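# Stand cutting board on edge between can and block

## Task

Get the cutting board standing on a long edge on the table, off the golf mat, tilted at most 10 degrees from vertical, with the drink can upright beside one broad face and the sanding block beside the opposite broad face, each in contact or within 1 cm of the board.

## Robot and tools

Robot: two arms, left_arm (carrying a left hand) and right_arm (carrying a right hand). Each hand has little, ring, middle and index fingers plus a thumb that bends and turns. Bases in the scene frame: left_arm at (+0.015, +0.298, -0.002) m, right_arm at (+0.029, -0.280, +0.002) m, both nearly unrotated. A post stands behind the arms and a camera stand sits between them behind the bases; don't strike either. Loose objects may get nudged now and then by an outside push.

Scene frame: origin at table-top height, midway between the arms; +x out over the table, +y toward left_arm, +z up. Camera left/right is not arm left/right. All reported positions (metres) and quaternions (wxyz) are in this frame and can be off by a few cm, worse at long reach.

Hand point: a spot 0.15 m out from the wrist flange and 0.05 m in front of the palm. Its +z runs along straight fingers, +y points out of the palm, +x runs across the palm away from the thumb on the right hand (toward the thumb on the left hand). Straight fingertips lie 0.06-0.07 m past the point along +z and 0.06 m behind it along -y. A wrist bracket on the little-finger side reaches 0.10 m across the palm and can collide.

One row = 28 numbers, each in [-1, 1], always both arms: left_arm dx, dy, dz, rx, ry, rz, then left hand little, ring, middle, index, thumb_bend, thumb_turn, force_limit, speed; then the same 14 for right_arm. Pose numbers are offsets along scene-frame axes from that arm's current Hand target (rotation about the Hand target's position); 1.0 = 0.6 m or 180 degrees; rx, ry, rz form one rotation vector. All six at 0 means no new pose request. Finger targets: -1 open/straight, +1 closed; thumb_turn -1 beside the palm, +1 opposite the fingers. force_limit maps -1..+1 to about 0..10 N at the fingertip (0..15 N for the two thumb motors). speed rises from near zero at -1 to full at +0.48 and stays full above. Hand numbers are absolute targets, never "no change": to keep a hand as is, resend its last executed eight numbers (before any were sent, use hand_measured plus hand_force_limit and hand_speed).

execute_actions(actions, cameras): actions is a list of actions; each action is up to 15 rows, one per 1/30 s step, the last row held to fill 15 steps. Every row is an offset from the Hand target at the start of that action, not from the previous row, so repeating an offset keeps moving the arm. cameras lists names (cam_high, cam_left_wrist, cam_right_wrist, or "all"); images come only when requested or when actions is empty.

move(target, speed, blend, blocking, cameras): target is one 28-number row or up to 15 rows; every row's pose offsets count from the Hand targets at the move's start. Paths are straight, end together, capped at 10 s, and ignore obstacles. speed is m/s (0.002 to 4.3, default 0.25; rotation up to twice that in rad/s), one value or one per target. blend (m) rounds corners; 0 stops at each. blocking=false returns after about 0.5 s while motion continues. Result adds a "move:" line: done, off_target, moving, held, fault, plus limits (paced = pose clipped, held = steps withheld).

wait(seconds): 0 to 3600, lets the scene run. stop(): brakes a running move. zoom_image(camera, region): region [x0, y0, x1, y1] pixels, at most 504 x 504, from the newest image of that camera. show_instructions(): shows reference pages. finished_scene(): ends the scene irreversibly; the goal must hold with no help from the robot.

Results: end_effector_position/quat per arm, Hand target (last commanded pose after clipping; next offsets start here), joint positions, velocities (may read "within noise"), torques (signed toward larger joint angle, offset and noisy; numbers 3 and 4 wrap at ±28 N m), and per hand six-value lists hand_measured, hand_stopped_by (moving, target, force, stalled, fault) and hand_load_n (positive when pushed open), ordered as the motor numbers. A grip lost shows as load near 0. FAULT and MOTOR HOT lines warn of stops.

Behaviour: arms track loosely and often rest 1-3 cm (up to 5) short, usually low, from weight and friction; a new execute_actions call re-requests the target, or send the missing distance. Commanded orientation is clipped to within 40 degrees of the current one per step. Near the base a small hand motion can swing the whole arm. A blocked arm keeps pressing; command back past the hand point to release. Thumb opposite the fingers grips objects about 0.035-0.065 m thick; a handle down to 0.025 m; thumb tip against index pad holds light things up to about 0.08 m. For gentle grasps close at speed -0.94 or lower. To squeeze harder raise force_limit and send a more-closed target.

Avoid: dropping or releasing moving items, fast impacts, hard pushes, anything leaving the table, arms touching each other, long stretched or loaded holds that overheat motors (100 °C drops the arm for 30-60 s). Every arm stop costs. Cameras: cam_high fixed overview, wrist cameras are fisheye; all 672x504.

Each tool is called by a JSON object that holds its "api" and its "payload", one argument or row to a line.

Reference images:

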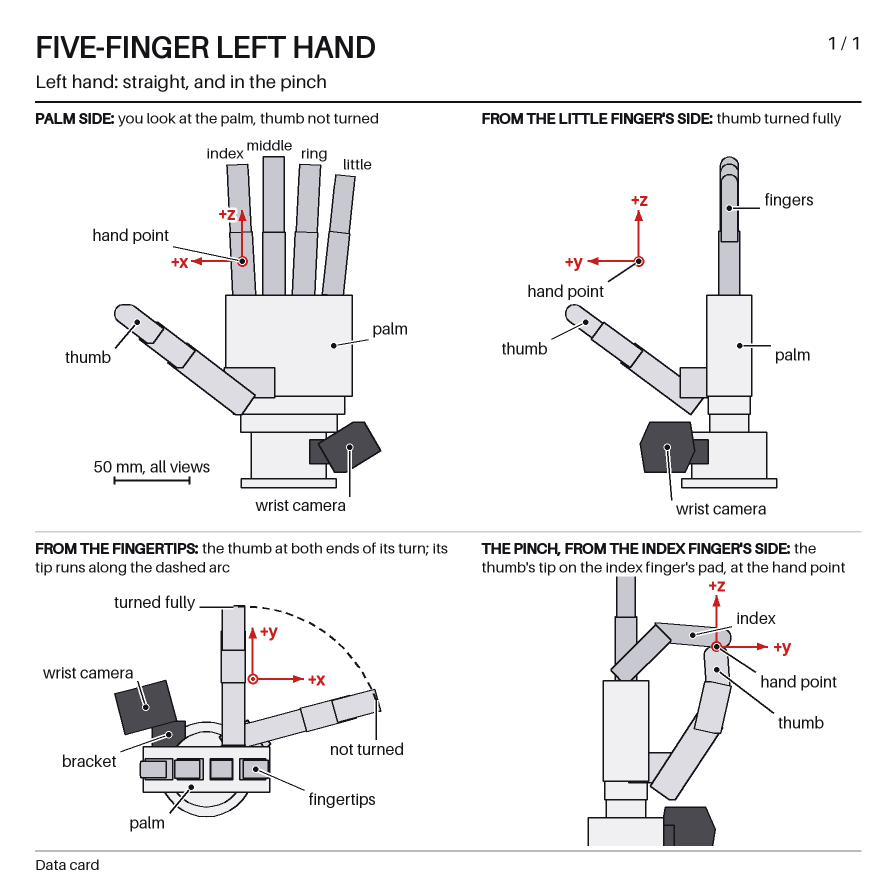

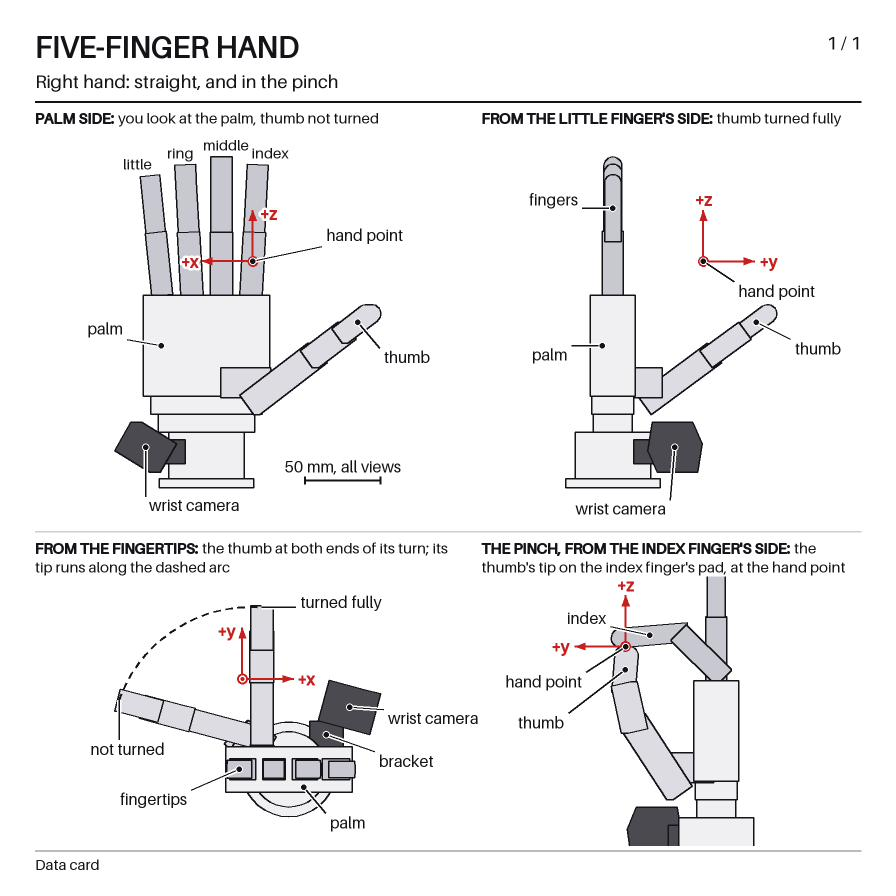

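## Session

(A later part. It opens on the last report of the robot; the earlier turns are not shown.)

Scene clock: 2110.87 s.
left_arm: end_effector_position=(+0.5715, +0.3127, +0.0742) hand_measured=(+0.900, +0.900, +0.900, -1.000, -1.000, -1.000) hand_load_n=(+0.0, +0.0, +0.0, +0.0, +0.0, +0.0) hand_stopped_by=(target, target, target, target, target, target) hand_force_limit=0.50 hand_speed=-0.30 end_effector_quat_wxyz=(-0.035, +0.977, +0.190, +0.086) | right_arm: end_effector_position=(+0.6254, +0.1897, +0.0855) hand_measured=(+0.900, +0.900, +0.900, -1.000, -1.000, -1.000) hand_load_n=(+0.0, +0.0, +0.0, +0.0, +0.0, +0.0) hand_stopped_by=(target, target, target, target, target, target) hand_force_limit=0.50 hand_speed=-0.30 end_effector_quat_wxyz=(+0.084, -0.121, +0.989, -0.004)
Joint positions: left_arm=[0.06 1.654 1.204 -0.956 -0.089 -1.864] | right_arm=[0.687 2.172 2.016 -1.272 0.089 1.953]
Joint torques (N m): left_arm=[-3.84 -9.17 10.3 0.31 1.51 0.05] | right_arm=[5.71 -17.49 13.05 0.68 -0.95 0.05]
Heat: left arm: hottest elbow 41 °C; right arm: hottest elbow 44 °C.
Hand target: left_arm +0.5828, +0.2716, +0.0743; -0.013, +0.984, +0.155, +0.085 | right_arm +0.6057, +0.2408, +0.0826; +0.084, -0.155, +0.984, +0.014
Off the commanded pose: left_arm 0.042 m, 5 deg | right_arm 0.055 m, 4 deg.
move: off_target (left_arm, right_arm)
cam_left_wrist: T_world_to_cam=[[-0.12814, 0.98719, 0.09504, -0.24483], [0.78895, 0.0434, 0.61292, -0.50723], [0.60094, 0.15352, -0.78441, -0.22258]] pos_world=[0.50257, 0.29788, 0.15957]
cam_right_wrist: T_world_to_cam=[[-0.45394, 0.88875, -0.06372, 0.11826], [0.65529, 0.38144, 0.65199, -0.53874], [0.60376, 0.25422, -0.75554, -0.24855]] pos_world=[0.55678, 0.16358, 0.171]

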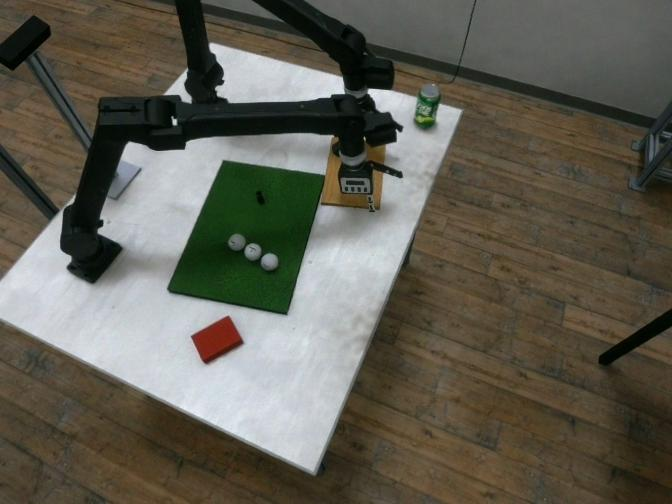

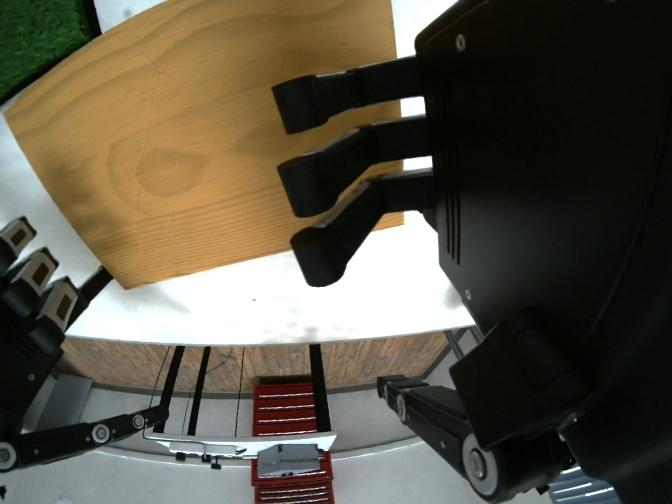

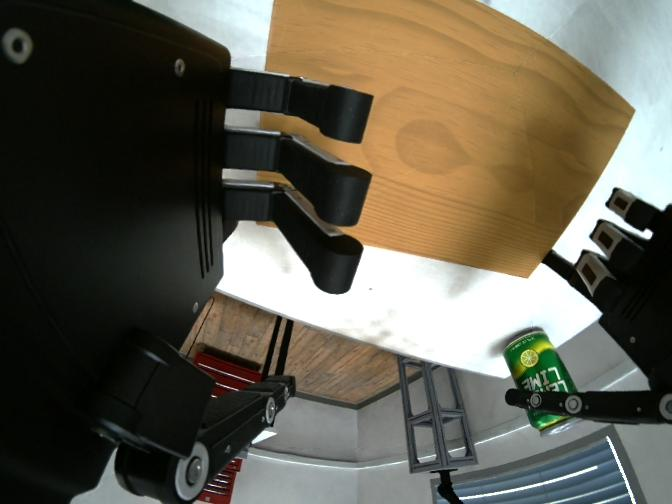

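{"api": "move", "payload": {
  "target": [
    [0.005,0.002,0.09,0,0,0,0.9,0.9,0.9,-1,-1,-1,0.5,-0.3, 0.005,0.002,0.085,0,0,0,0.9,0.9,0.9,-1,-1,-1,0.5,-0.3]
  ],
  "speed": 0.05,
  "cameras": ["all"]
}}

{"api": "zoom_image", "payload": {
  "camera": "cam_high",
  "region": [310, 120, 410, 220]
}}

Scene clock: 2130.60 s.
left_arm: end_effector_position=(+0.5628, +0.3097, +0.0922) hand_measured=(+0.900, +0.900, +0.900, -1.000, -1.000, -1.000) hand_load_n=(+0.0, +0.0, +0.0, +0.0, +0.0, +0.0) hand_stopped_by=(target, target, target, target, target, target) hand_force_limit=0.50 hand_speed=-0.30 end_effector_quat_wxyz=(-0.037, +0.980, +0.188, +0.051) | right_arm: end_effector_position=(+0.6251, +0.1906, +0.1040) hand_measured=(+0.900, +0.900, +0.900, -1.000, -1.000, -1.000) hand_load_n=(+0.0, +0.5, +0.0, +0.0, +0.0, -0.5) hand_stopped_by=(target, target, target, target, target, target) hand_force_limit=0.50 hand_speed=-0.30 end_effector_quat_wxyz=(+0.065, -0.123, +0.990, -0.015)
Joint positions: left_arm=[0.057 1.652 1.27 -1.096 -0.085 -1.864] | right_arm=[0.688 2.202 2.125 -1.394 0.089 1.953]
Joint torques (N m): left_arm=[-3.55 -12.75 12.71 0.21 1.44 0.08] | right_arm=[5.54 -20.66 14.48 0.34 -1.03 0.02]
Heat: left arm: hottest elbow 41 °C; right arm: hottest elbow 44 °C.
Hand target: left_arm +0.5858, +0.2728, +0.1283; -0.013, +0.984, +0.155, +0.085 | right_arm +0.6088, +0.2419, +0.1336; +0.084, -0.155, +0.984, +0.014
Off the commanded pose: left_arm 0.057 m, 6 deg | right_arm 0.062 m, 5 deg.
move: off_target (left_arm, right_arm)
cam_left_wrist: T_world_to_cam=[[-0.11866, 0.98846, 0.09418, -0.2504], [0.83057, 0.04683, 0.55494, -0.53036], [0.54412, 0.14407, -0.82654, -0.1639]] pos_world=[0.49997, 0.29596, 0.18243]
cam_right_wrist: T_world_to_cam=[[-0.45723, 0.88652, -0.07088, 0.12183], [0.67663, 0.39849, 0.61917, -0.56416], [0.57715, 0.23515, -0.78205, -0.21159]] pos_world=[0.55955, 0.16656, 0.19248]

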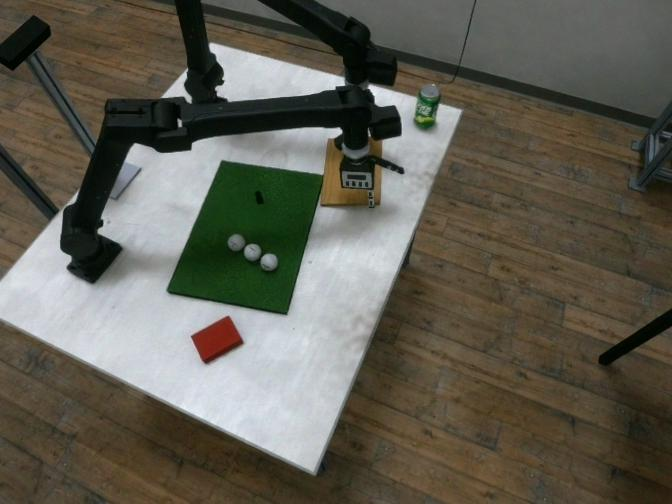

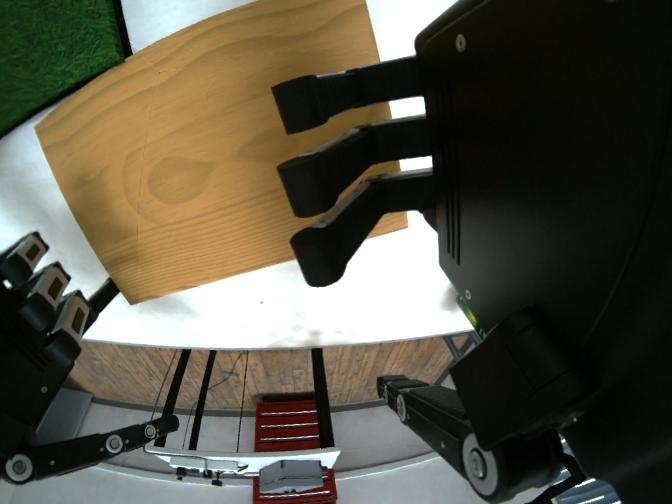

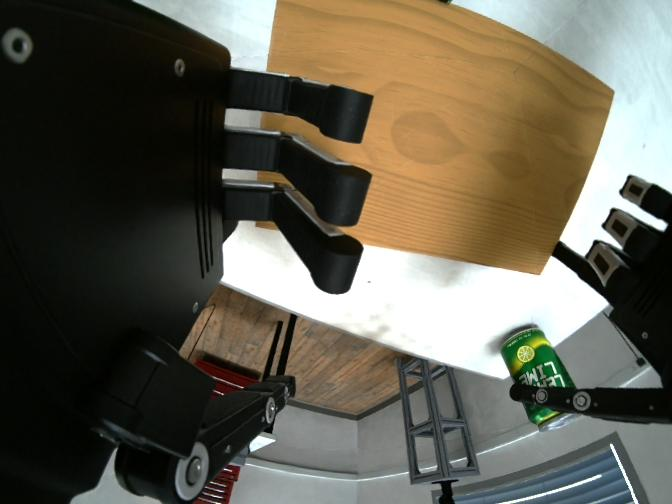

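Scaled by 5.040.

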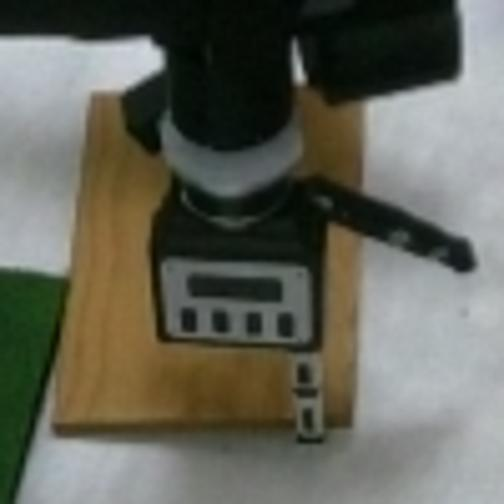

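{"api": "move", "payload": {
  "target": [
    [0.0,0.0,0.09,0.0208,-0.0662,0,0.9,0.9,0.9,-1,-1,-1,0.5,-0.3, 0.0,0.0,0.09,0.0208,-0.0662,0,0.9,0.9,0.9,-1,-1,-1,0.5,-0.3]
  ],
  "speed": 0.05,
  "cameras": ["all"]
}}

{"api": "zoom_image", "payload": {
  "camera": "cam_high",
  "region": [310, 100, 430, 220]
}}

Scene clock: 2141.23 s.
left_arm: end_effector_position=(+0.5779, +0.3074, +0.1633) hand_measured=(+0.900, +0.900, +0.900, -1.000, -1.000, -1.000) hand_load_n=(+0.0, +0.0, +0.0, +0.5, +0.0, +0.0) hand_stopped_by=(target, target, target, target, target, target) hand_force_limit=0.50 hand_speed=-0.30 end_effector_quat_wxyz=(-0.051, +0.968, +0.182, +0.165) | right_arm: end_effector_position=(+0.6381, +0.1884, +0.1513) hand_measured=(+0.900, +0.900, +0.900, -1.000, -1.000, -1.000) hand_load_n=(+0.0, +0.0, +0.0, +0.0, -0.5, +0.0) hand_stopped_by=(target, target, target, target, target, target) hand_force_limit=0.50 hand_speed=-0.30 end_effector_quat_wxyz=(+0.165, -0.115, +0.979, -0.006)
Joint positions: left_arm=[0.031 1.505 1.232 -0.981 -0.142 -1.864] | right_arm=[0.698 2.068 1.978 -1.198 0.175 1.955]
Joint torques (N m): left_arm=[-3.31 -11.63 8.91 2.15 1.06 0.02] | right_arm=[6.36 -22.24 10.07 1.81 -0.94 0.04]
Heat: left arm: hottest elbow 43 °C; right arm: hottest elbow 46 °C.
Hand target: left_arm +0.5857, +0.2729, +0.1821; -0.029, +0.969, +0.153, +0.192 | right_arm +0.6088, +0.2420, +0.1876; +0.191, -0.153, +0.969, +0.030
Off the commanded pose: left_arm 0.040 m, 5 deg | right_arm 0.071 m, 7 deg.
move: off_target (left_arm, right_arm)
cam_left_wrist: T_world_to_cam=[[-0.12976, 0.98204, 0.13699, -0.2517], [0.68962, -0.00989, 0.72411, -0.51097], [0.71246, 0.18843, -0.67594, -0.24851]] pos_world=[0.49677, 0.28895, 0.2365]
cam_right_wrist: T_world_to_cam=[[-0.43113, 0.89414, -0.12101, 0.12252], [0.54299, 0.36422, 0.75664, -0.53036], [0.72062, 0.2605, -0.64253, -0.29896]] pos_world=[0.55624, 0.1615, 0.22403]

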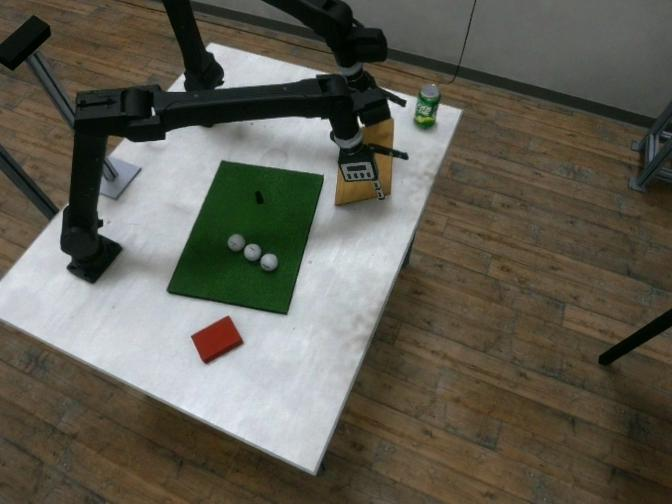

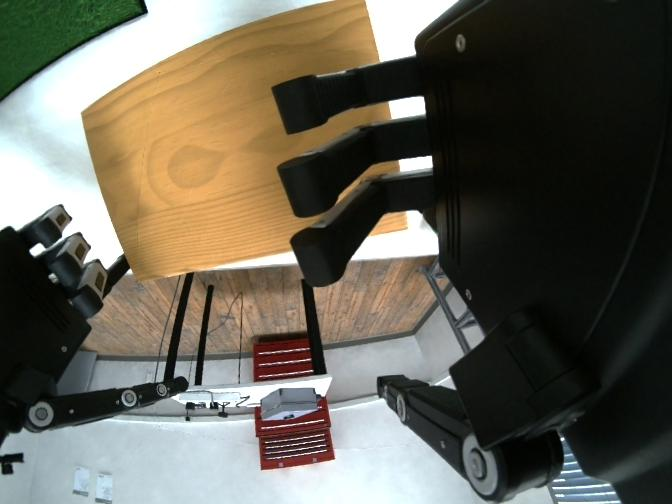

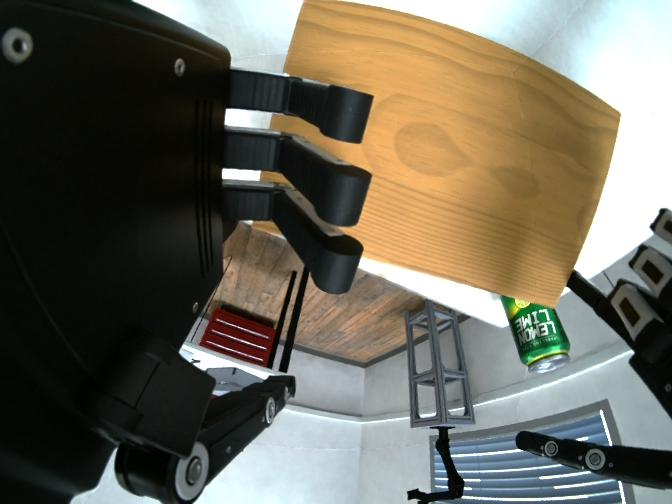

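Scaled by 4.200.

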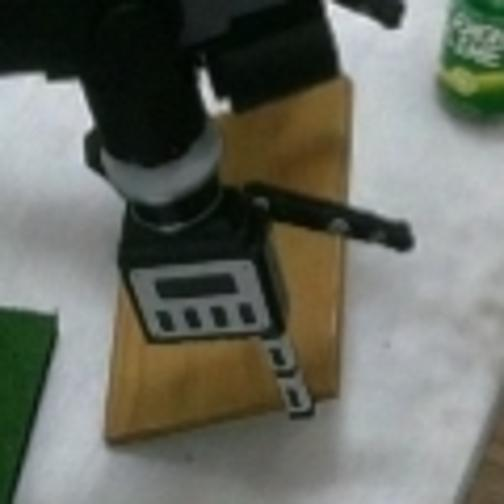

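{"api": "move", "payload": {
  "target": [
    [-0.0385,-0.011,0.032,0,0,0,0.9,0.9,0.9,-1,-1,-1,0.5,-0.3, -0.0385,-0.011,0.064,0,0,0,0.9,0.9,0.9,-1,-1,-1,0.5,-0.3]
  ],
  "speed": 0.04,
  "cameras": ["all"]
}}

{"api": "zoom_image", "payload": {
  "camera": "cam_high",
  "region": [310, 100, 430, 220]
}}

Scene clock: 2167.70 s.
left_arm: end_effector_position=(+0.5606, +0.3030, +0.1850) hand_measured=(+0.900, +0.900, +0.900, -1.000, -1.000, -1.000) hand_load_n=(+0.5, +0.0, +0.0, +0.0, +0.0, +0.0) hand_stopped_by=(target, target, target, target, target, target) hand_force_limit=0.50 hand_speed=-0.30 end_effector_quat_wxyz=(-0.051, +0.965, +0.186, +0.175) | right_arm: end_effector_position=(+0.6241, +0.1846, +0.1951) hand_measured=(+0.900, +0.900, +0.900, -1.000, -1.000, -1.000) hand_load_n=(+0.0, +0.0, +0.0, +0.0, +0.0, +0.0) hand_stopped_by=(target, target, target, target, target, target) hand_force_limit=0.50 hand_speed=-0.30 end_effector_quat_wxyz=(+0.178, -0.112, +0.978, -0.001)
Joint positions: left_arm=[0.02 1.435 1.208 -1.008 -0.15 -1.883] | right_arm=[0.708 1.998 1.973 -1.237 0.183 1.969]
Joint torques (N m): left_arm=[-3.6 -10.87 9.17 1.25 1.11 0.06] | right_arm=[6.95 -20.89 10.28 0.95 -1.03 0.04]
Heat: left arm: hottest elbow 42 °C; right arm: hottest elbow 45 °C.
Hand target: left_arm +0.5626, +0.2663, +0.2014; -0.029, +0.969, +0.153, +0.192 | right_arm +0.5856, +0.2354, +0.2261; +0.191, -0.153, +0.969, +0.030
Off the commanded pose: left_arm 0.040 m, 5 deg | right_arm 0.071 m, 6 deg.
move: off_target (left_arm, right_arm)
cam_left_wrist: T_world_to_cam=[[-0.14133, 0.9805, 0.13658, -0.24556], [0.67468, -0.00556, 0.73809, -0.5103], [0.72445, 0.19646, -0.66074, -0.23273]] pos_world=[0.47819, 0.28366, 0.25641]
cam_right_wrist: T_world_to_cam=[[-0.42352, 0.89792, -0.1199, 0.11952], [0.52619, 0.35157, 0.77429, -0.54514], [0.7374, 0.26484, -0.62137, -0.27516]] pos_world=[0.54036, 0.15721, 0.26545]

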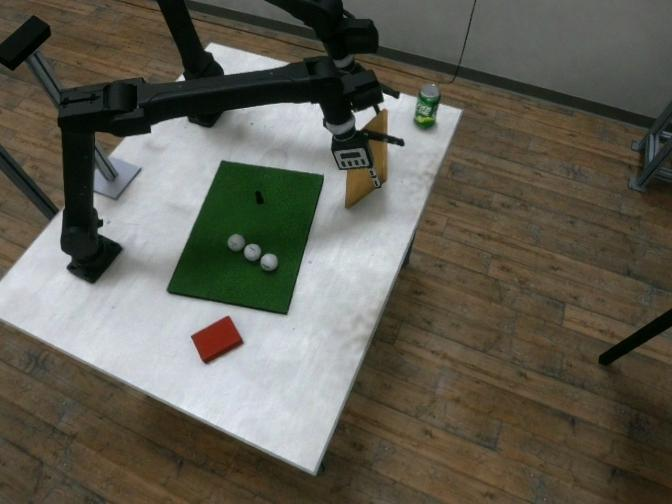

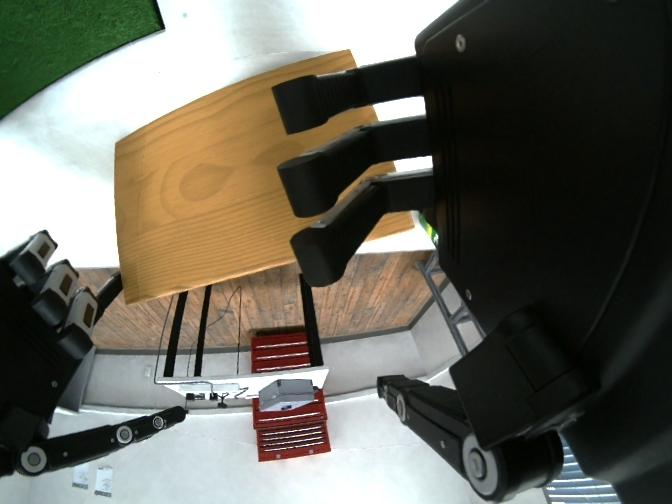

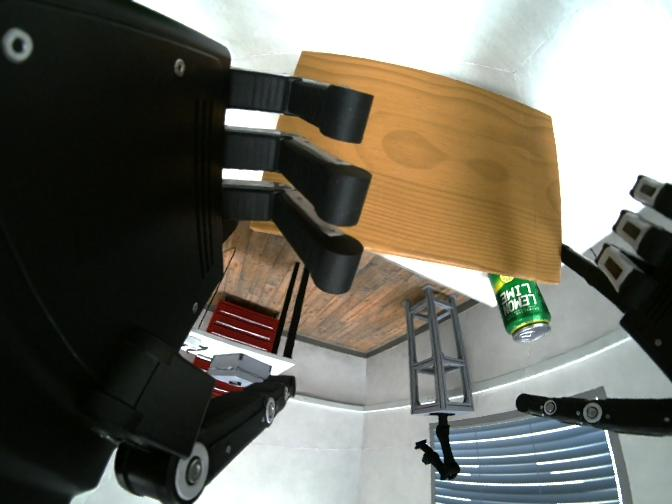

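Scaled by 4.200.

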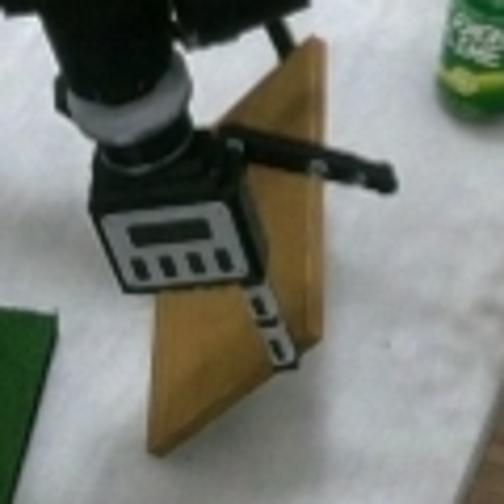

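{"api": "move", "payload": {
  "target": [
    [-0.0435,-0.0122,0.028,0,0,0,0.9,0.9,0.9,-1,-1,-1,0.5,-0.3, -0.0435,-0.0122,0.024,0,0,0,0.9,0.9,0.9,-1,-1,-1,0.5,-0.3]
  ],
  "speed": 0.03,
  "cameras": ["all"]
}}

{"api": "zoom_image", "payload": {
  "camera": "cam_high",
  "region": [310, 100, 430, 220]
}}

Scene clock: 2178.07 s.
left_arm: end_effector_position=(+0.5344, +0.2947, +0.2022) hand_measured=(+0.900, +0.900, +0.900, -1.000, -1.000, -1.000) hand_load_n=(+0.0, +0.0, +0.0, +0.5, +0.0, +0.0) hand_stopped_by=(target, target, target, target, target, target) hand_force_limit=0.50 hand_speed=-0.30 end_effector_quat_wxyz=(-0.052, +0.965, +0.187, +0.174) | right_arm: end_effector_position=(+0.5989, +0.1776, +0.2097) hand_measured=(+0.900, +0.900, +0.900, -1.000, -1.000, -1.000) hand_load_n=(+0.0, +0.0, +0.0, +0.5, +0.0, +0.0) hand_stopped_by=(target, target, target, target, target, target) hand_force_limit=0.50 hand_speed=-0.30 end_effector_quat_wxyz=(+0.178, -0.109, +0.978, -0.003)
Joint positions: left_arm=[0.002 1.359 1.178 -1.059 -0.158 -1.902] | right_arm=[0.725 1.925 1.899 -1.241 0.191 1.991]
Joint torques (N m): left_arm=[-3.55 -9.88 9.36 1.36 1.17 0.08] | right_arm=[6.89 -20.48 10.41 1.09 -1.06 -0.01]
Heat: left arm: hottest elbow 43 °C; right arm: hottest elbow 44 °C.
Hand target: left_arm +0.5365, +0.2589, +0.2181; -0.029, +0.969, +0.153, +0.192 | right_arm +0.5597, +0.2279, +0.2403; +0.191, -0.153, +0.969, +0.030
Off the commanded pose: left_arm 0.039 m, 5 deg | right_arm 0.071 m, 7 deg.
move: off_target (left_arm, right_arm)
cam_left_wrist: T_world_to_cam=[[-0.1431, 0.98004, 0.13803, -0.24264], [0.67594, -0.00509, 0.73694, -0.50596], [0.72293, 0.19875, -0.66172, -0.20045]] pos_world=[0.45218, 0.27506, 0.27371]
cam_right_wrist: T_world_to_cam=[[-0.41819, 0.90024, -0.12122, 0.11358], [0.5285, 0.34967, 0.77357, -0.54158], [0.73879, 0.25943, -0.62201, -0.24546]] pos_world=[0.51507, 0.15081, 0.28005]

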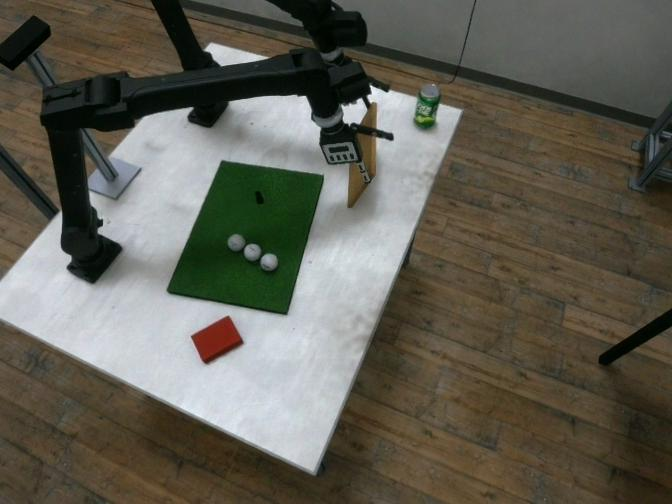

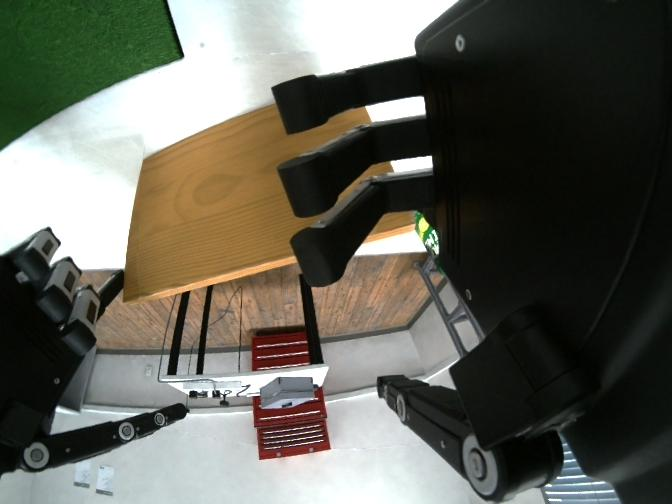

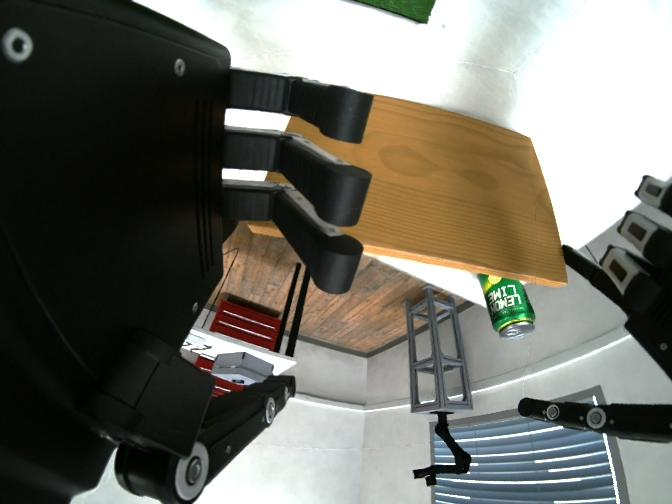

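Scaled by 4.200.

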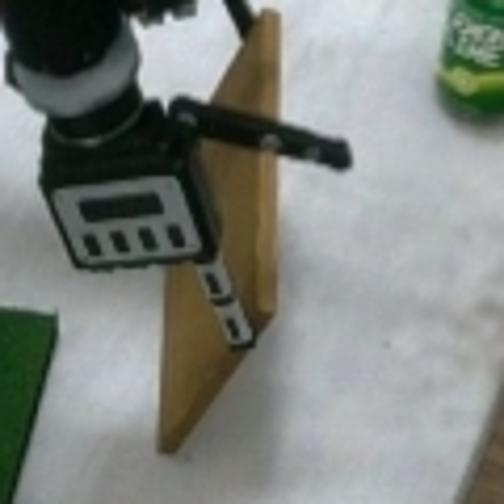

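{"api": "move", "payload": {
  "target": [
    [-0.0354,-0.010,0.003,0,0,0,0.9,0.9,0.9,-1,-1,-1,0.5,-0.3, -0.0354,-0.010,-0.003,0,0,0,0.9,0.9,0.9,-1,-1,-1,0.5,-0.3]
  ],
  "speed": 0.02,
  "cameras": ["all"]
}}

{"api": "zoom_image", "payload": {
  "camera": "cam_high",
  "region": [310, 100, 430, 220]
}}

Scene clock: 2196.47 s.
left_arm: end_effector_position=(+0.5138, +0.2878, +0.2046) hand_measured=(+0.900, +0.900, +0.900, -1.000, -1.000, -1.000) hand_load_n=(+0.0, +0.0, +0.0, +0.0, +0.0, +0.0) hand_stopped_by=(target, target, target, target, target, target) hand_force_limit=0.50 hand_speed=-0.30 end_effector_quat_wxyz=(-0.052, +0.965, +0.188, +0.175) | right_arm: end_effector_position=(+0.5716, +0.1696, +0.2137) hand_measured=(+0.900, +0.900, +0.900, -1.000, -1.000, -1.000) hand_load_n=(+0.5, +0.0, +0.0, +0.5, +0.0, +0.0) hand_stopped_by=(target, target, target, target, target, target) hand_force_limit=0.50 hand_speed=-0.30 end_effector_quat_wxyz=(+0.173, -0.109, +0.979, -0.007)
Joint positions: left_arm=[-0.016 1.303 1.132 -1.071 -0.164 -1.919] | right_arm=[0.744 1.858 1.815 -1.24 0.199 2.009]
Joint torques (N m): left_arm=[-3.55 -9.23 9.37 1.36 1.2 0.1] | right_arm=[6.95 -18.67 10.03 2.02 -1.13 -0.05]
Heat: left arm: hottest elbow 44 °C; right arm: hottest elbow 44 °C.
Hand target: left_arm +0.5153, +0.2529, +0.2201; -0.029, +0.969, +0.153, +0.192 | right_arm +0.5383, +0.2221, +0.2387; +0.191, -0.153, +0.969, +0.030
Off the commanded pose: left_arm 0.038 m, 5 deg | right_arm 0.067 m, 7 deg.
move: off_target (left_arm, right_arm)
cam_left_wrist: T_world_to_cam=[[-0.14435, 0.97973, 0.13891, -0.23857], [0.67529, -0.00507, 0.73754, -0.49365], [0.72329, 0.20027, -0.66087, -0.18342]] pos_world=[0.43158, 0.26796, 0.27601]
cam_right_wrist: T_world_to_cam=[[-0.41862, 0.89935, -0.12618, 0.11127], [0.53524, 0.35657, 0.76575, -0.53094], [0.73367, 0.25302, -0.63064, -0.21482]] pos_world=[0.48836, 0.1436, 0.28514]

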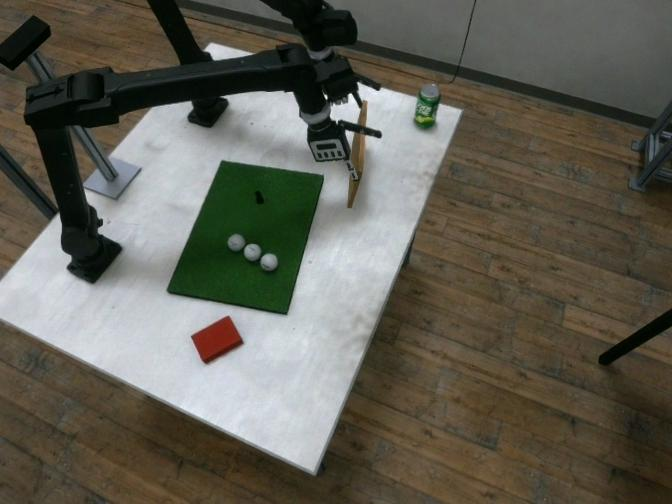

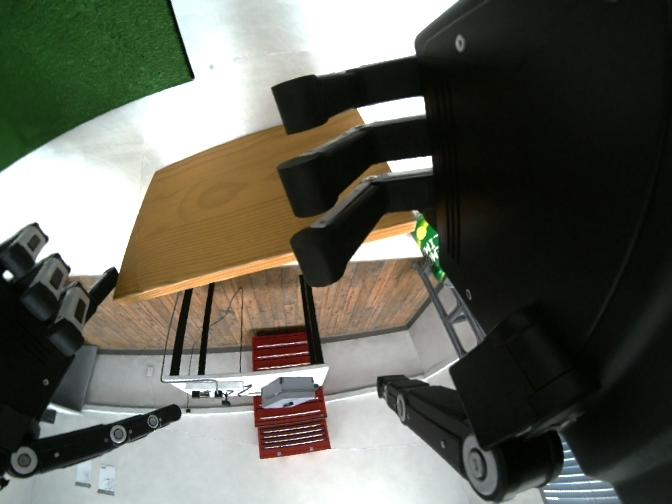

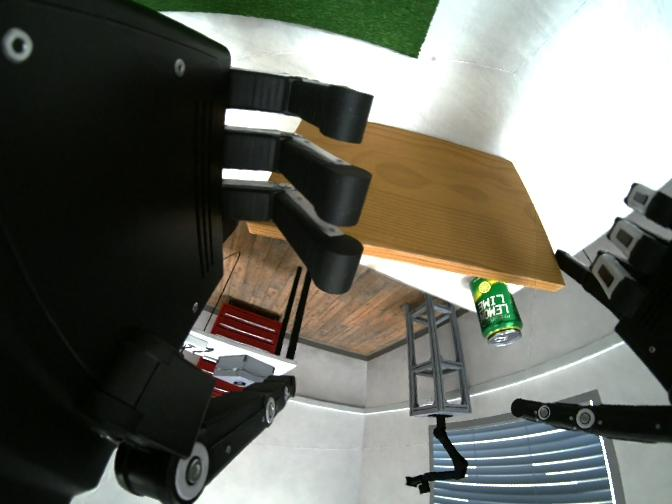

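Scaled by 4.200.

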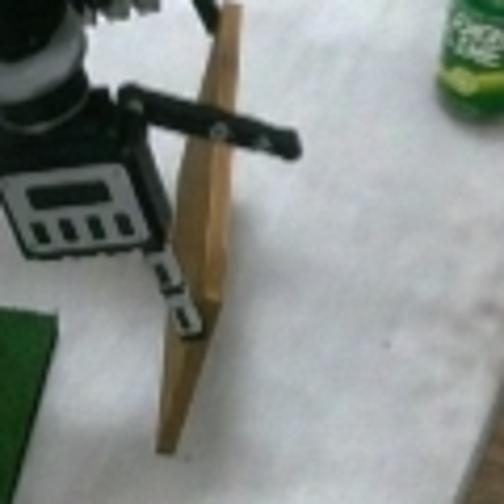

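{"api": "move", "payload": {
  "target": [
    [-0.0225,-0.0063,-0.003,0,0,0,0.9,0.9,0.9,-1,-1,-1,0.5,-0.3, -0.0145,-0.004,-0.010,0,0,0,0.9,0.9,0.9,-1,-1,-1,0.5,-0.3]
  ],
  "speed": 0.02,
  "cameras": ["all"]
}}

{"api": "zoom_image", "payload": {
  "camera": "cam_high",
  "region": [330, 130, 400, 220]
}}

Scene clock: 2218.17 s.
left_arm: end_effector_position=(+0.4998, +0.2836, +0.2031) hand_measured=(+0.900, +0.900, +0.900, -1.000, -1.000, -1.000) hand_load_n=(+0.0, +0.0, +0.0, +0.5, +0.0, +0.0) hand_stopped_by=(target, target, target, target, target, target) hand_force_limit=0.50 hand_speed=-0.30 end_effector_quat_wxyz=(-0.053, +0.965, +0.188, +0.174) | right_arm: end_effector_position=(+0.5642, +0.1682, +0.2134) hand_measured=(+0.900, +0.900, +0.900, -1.000, -1.000, -1.000) hand_load_n=(+0.0, +0.0, +0.0, +0.5, +0.0, +0.0) hand_stopped_by=(target, target, target, target, target, target) hand_force_limit=0.50 hand_speed=-0.30 end_effector_quat_wxyz=(+0.178, -0.108, +0.978, -0.004)
Joint positions: left_arm=[-0.027 1.267 1.097 -1.075 -0.17 -1.932] | right_arm=[0.751 1.832 1.772 -1.214 0.203 2.017]
Joint torques (N m): left_arm=[-3.55 -8.59 9.42 1.44 1.23 0.11] | right_arm=[6.89 -17.73 9.84 1.78 -1.15 -0.02]
Heat: left arm: hottest elbow 43 °C; right arm: hottest shoulder 43 °C.
Hand target: left_arm +0.5018, +0.2491, +0.2181; -0.029, +0.969, +0.153, +0.192 | right_arm +0.5296, +0.2196, +0.2324; +0.191, -0.153, +0.969, +0.030
Off the commanded pose: left_arm 0.038 m, 5 deg | right_arm 0.065 m, 7 deg.
move: off_target (left_arm, right_arm)
cam_left_wrist: T_world_to_cam=[[-0.14585, 0.97934, 0.14007, -0.23567], [0.67602, -0.00471, 0.73686, -0.48347], [0.7223, 0.20217, -0.66137, -0.17335]] pos_world=[0.41768, 0.26356, 0.27461]
cam_right_wrist: T_world_to_cam=[[-0.41581, 0.90089, -0.12449, 0.10725], [0.52809, 0.35062, 0.77342, -0.52283], [0.74042, 0.25586, -0.62155, -0.21539]] pos_world=[0.48017, 0.1418, 0.28384]

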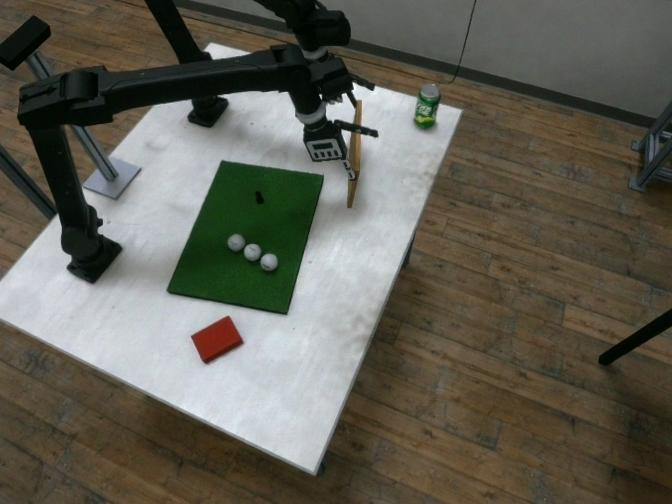

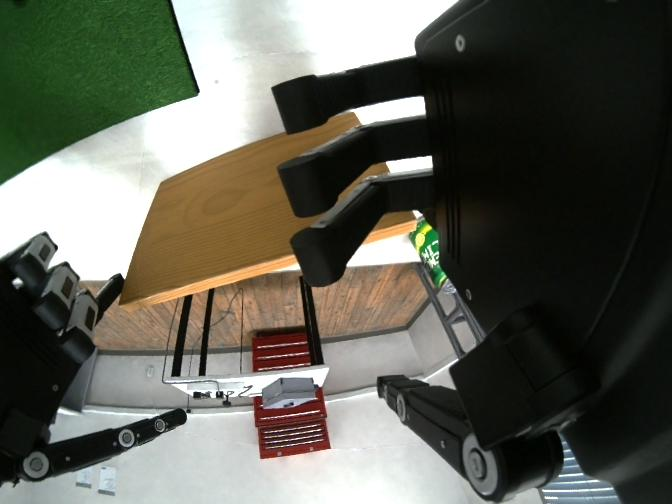

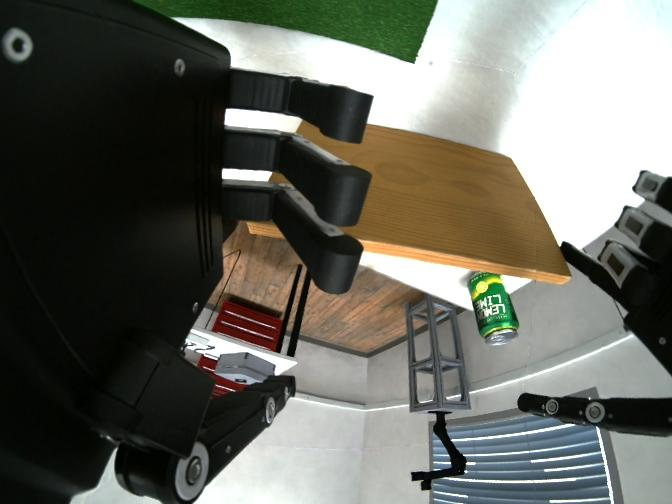

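Scaled by 5.600.

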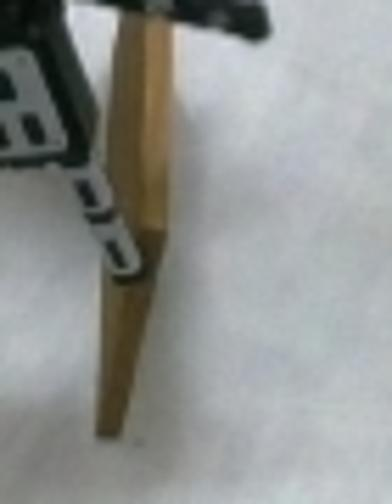

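{"api": "move", "payload": {
  "target": [
    [-0.0177,-0.005,0.0,0,0,0,0.9,0.9,0.9,-1,-1,-1,0.5,-0.3, -0.0177,-0.005,-0.002,0,0,0,0.9,0.9,0.9,-1,-1,-1,0.5,-0.3]
  ],
  "speed": 0.02,
  "cameras": ["all"]
}}

{"api": "zoom_image", "payload": {
  "camera": "cam_high",
  "region": [330, 130, 400, 220]
}}

Scene clock: 2230.87 s.
left_arm: end_effector_position=(+0.4889, +0.2798, +0.2031) hand_measured=(+0.900, +0.900, +0.900, -1.000, -1.000, -1.000) hand_load_n=(+0.0, +0.0, +0.0, +0.0, +0.0, -0.5) hand_stopped_by=(target, target, target, target, target, target) hand_force_limit=0.50 hand_speed=-0.30 end_effector_quat_wxyz=(-0.053, +0.965, +0.188, +0.174) | right_arm: end_effector_position=(+0.5537, +0.1648, +0.2132) hand_measured=(+0.900, +0.900, +0.900, -1.000, -1.000, -1.000) hand_load_n=(+0.5, +0.0, +0.0, +0.5, +0.0, +0.0) hand_stopped_by=(target, target, target, target, target, target) hand_force_limit=0.50 hand_speed=-0.30 end_effector_quat_wxyz=(+0.179, -0.107, +0.978, -0.005)
Joint positions: left_arm=[-0.038 1.239 1.073 -1.082 -0.173 -1.941] | right_arm=[0.759 1.804 1.732 -1.203 0.207 2.026]
Joint torques (N m): left_arm=[-3.55 -8.23 9.51 1.48 1.22 0.1] | right_arm=[7.12 -17.32 9.7 1.88 -1.21 -0.04]
Heat: left arm: hottest elbow 43 °C; right arm: hottest elbow 44 °C.
Hand target: left_arm +0.4911, +0.2462, +0.2183; -0.029, +0.969, +0.153, +0.192 | right_arm +0.5189, +0.2167, +0.2315; +0.191, -0.153, +0.969, +0.030
Off the commanded pose: left_arm 0.037 m, 5 deg | right_arm 0.065 m, 7 deg.
move: off_target (left_arm, right_arm)
cam_left_wrist: T_world_to_cam=[[-0.14502, 0.9794, 0.14055, -0.23403], [0.67679, -0.00543, 0.73616, -0.47613], [0.72175, 0.20188, -0.66206, -0.16416]] pos_world=[0.40678, 0.25976, 0.27471]
cam_right_wrist: T_world_to_cam=[[-0.41398, 0.90156, -0.12572, 0.10495], [0.52788, 0.35028, 0.77372, -0.5158], [0.7416, 0.25394, -0.62092, -0.20733]] pos_world=[0.46948, 0.1387, 0.28354]

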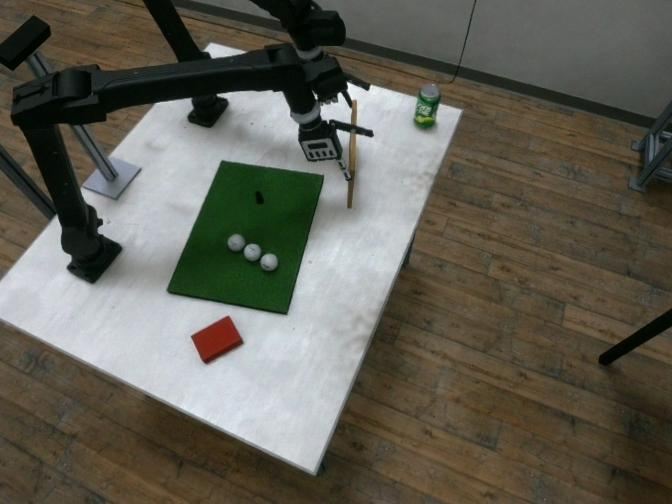

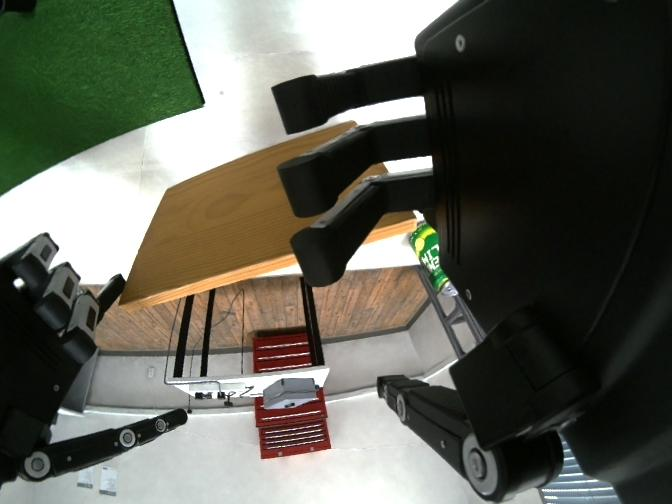

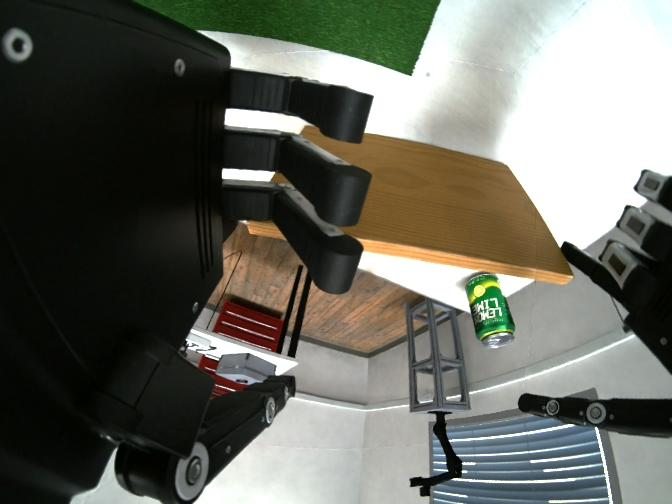

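Scaled by 5.600.

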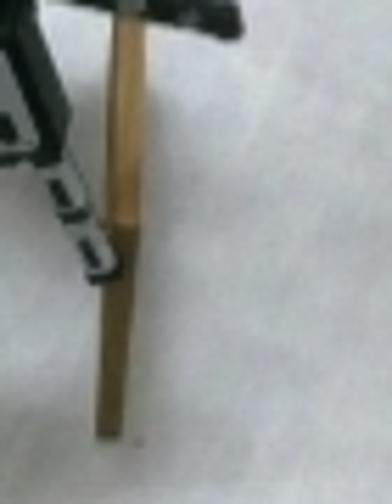

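{"api": "move", "payload": {
  "target": [
    [0.0053,0.0238,-0.0067,0,0,0,0.9,0.9,0.9,-1,-1,-1,0.5,-0.3, 0.049,-0.0543,-0.0067,0,0,0,0.9,0.9,0.9,-1,-1,-1,0.5,-0.3]
  ],
  "speed": 0.02,
  "cameras": ["all"]
}}

{"api": "zoom_image", "payload": {
  "camera": "cam_high",
  "region": [330, 130, 400, 220]
}}

Scene clock: 2256.83 s.
left_arm: end_effector_position=(+0.4881, +0.2774, +0.2028) hand_measured=(+0.900, +0.900, +0.900, -1.000, -1.000, -1.000) hand_load_n=(+0.0, +0.0, +0.0, +0.0, +0.0, +0.0) hand_stopped_by=(target, target, target, target, target, target) hand_force_limit=0.50 hand_speed=-0.30 end_effector_quat_wxyz=(-0.048, +0.968, +0.179, +0.172) | right_arm: end_effector_position=(+0.5617, +0.1611, +0.2141) hand_measured=(+0.900, +0.900, +0.900, -1.000, -1.000, -1.000) hand_load_n=(+0.0, +0.0, +0.0, +0.5, +0.0, +0.0) hand_stopped_by=(target, target, target, target, target, target) hand_force_limit=0.50 hand_speed=-0.30 end_effector_quat_wxyz=(+0.182, -0.125, +0.975, +0.006)
Joint positions: left_arm=[-0.035 1.239 1.073 -1.082 -0.159 -1.921] | right_arm=[0.735 1.804 1.729 -1.175 0.178 1.966]
Joint torques (N m): left_arm=[-1.14 -7.65 9.24 2.26 1.15 0.22] | right_arm=[2.67 -17.08 9.66 1.73 -1.02 -0.14]
Heat: left arm: hottest elbow 44 °C; right arm: hottest elbow 44 °C.
Hand target: left_arm +0.4943, +0.2605, +0.2143; -0.029, +0.969, +0.153, +0.192 | right_arm +0.5484, +0.1840, +0.2275; +0.191, -0.153, +0.969, +0.030
Off the commanded pose: left_arm 0.021 m, 4 deg | right_arm 0.030 m, 4 deg.
move: off_target (left_arm, right_arm)
cam_left_wrist: T_world_to_cam=[[-0.12458, 0.98311, 0.13411, -0.24155], [0.67912, -0.01405, 0.73389, -0.47361], [0.72338, 0.1825, -0.6659, -0.15793]] pos_world=[0.40579, 0.25964, 0.27481]
cam_right_wrist: T_world_to_cam=[[-0.44953, 0.88602, -0.1135, 0.13171], [0.51024, 0.35899, 0.78152, -0.51263], [0.73319, 0.2934, -0.61347, -0.21504]] pos_world=[0.47844, 0.13042, 0.28366]

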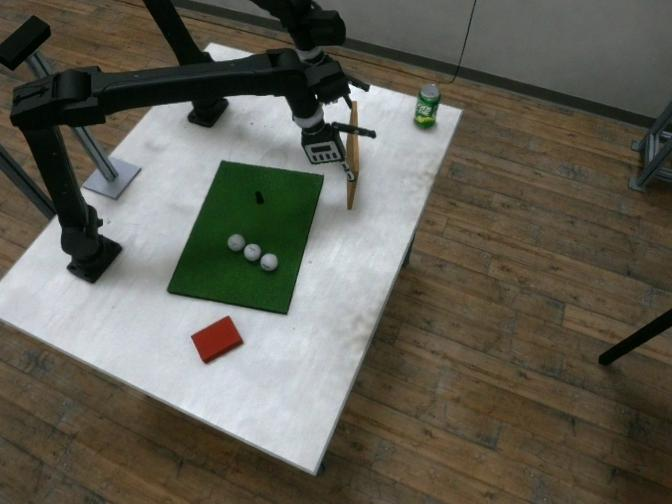

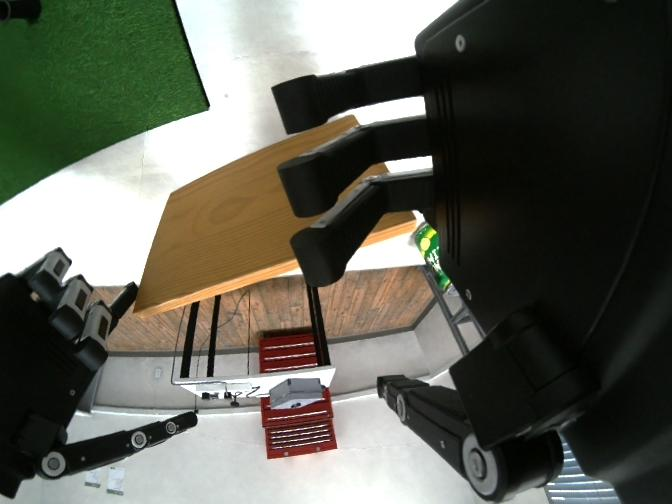

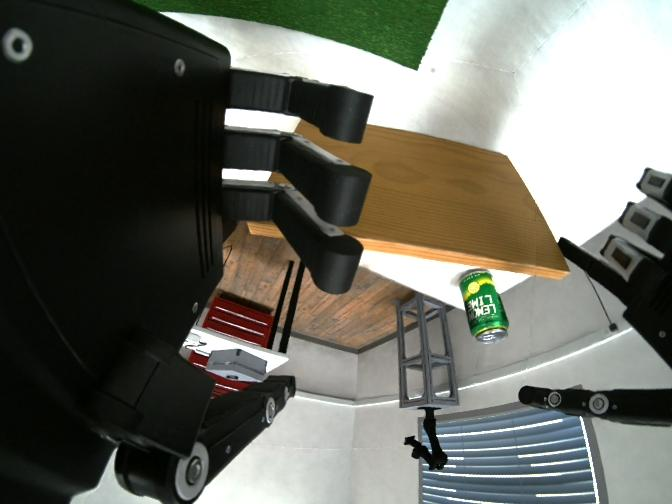

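Scaled by 5.600.

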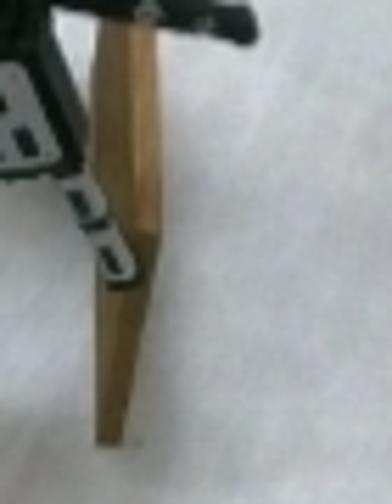

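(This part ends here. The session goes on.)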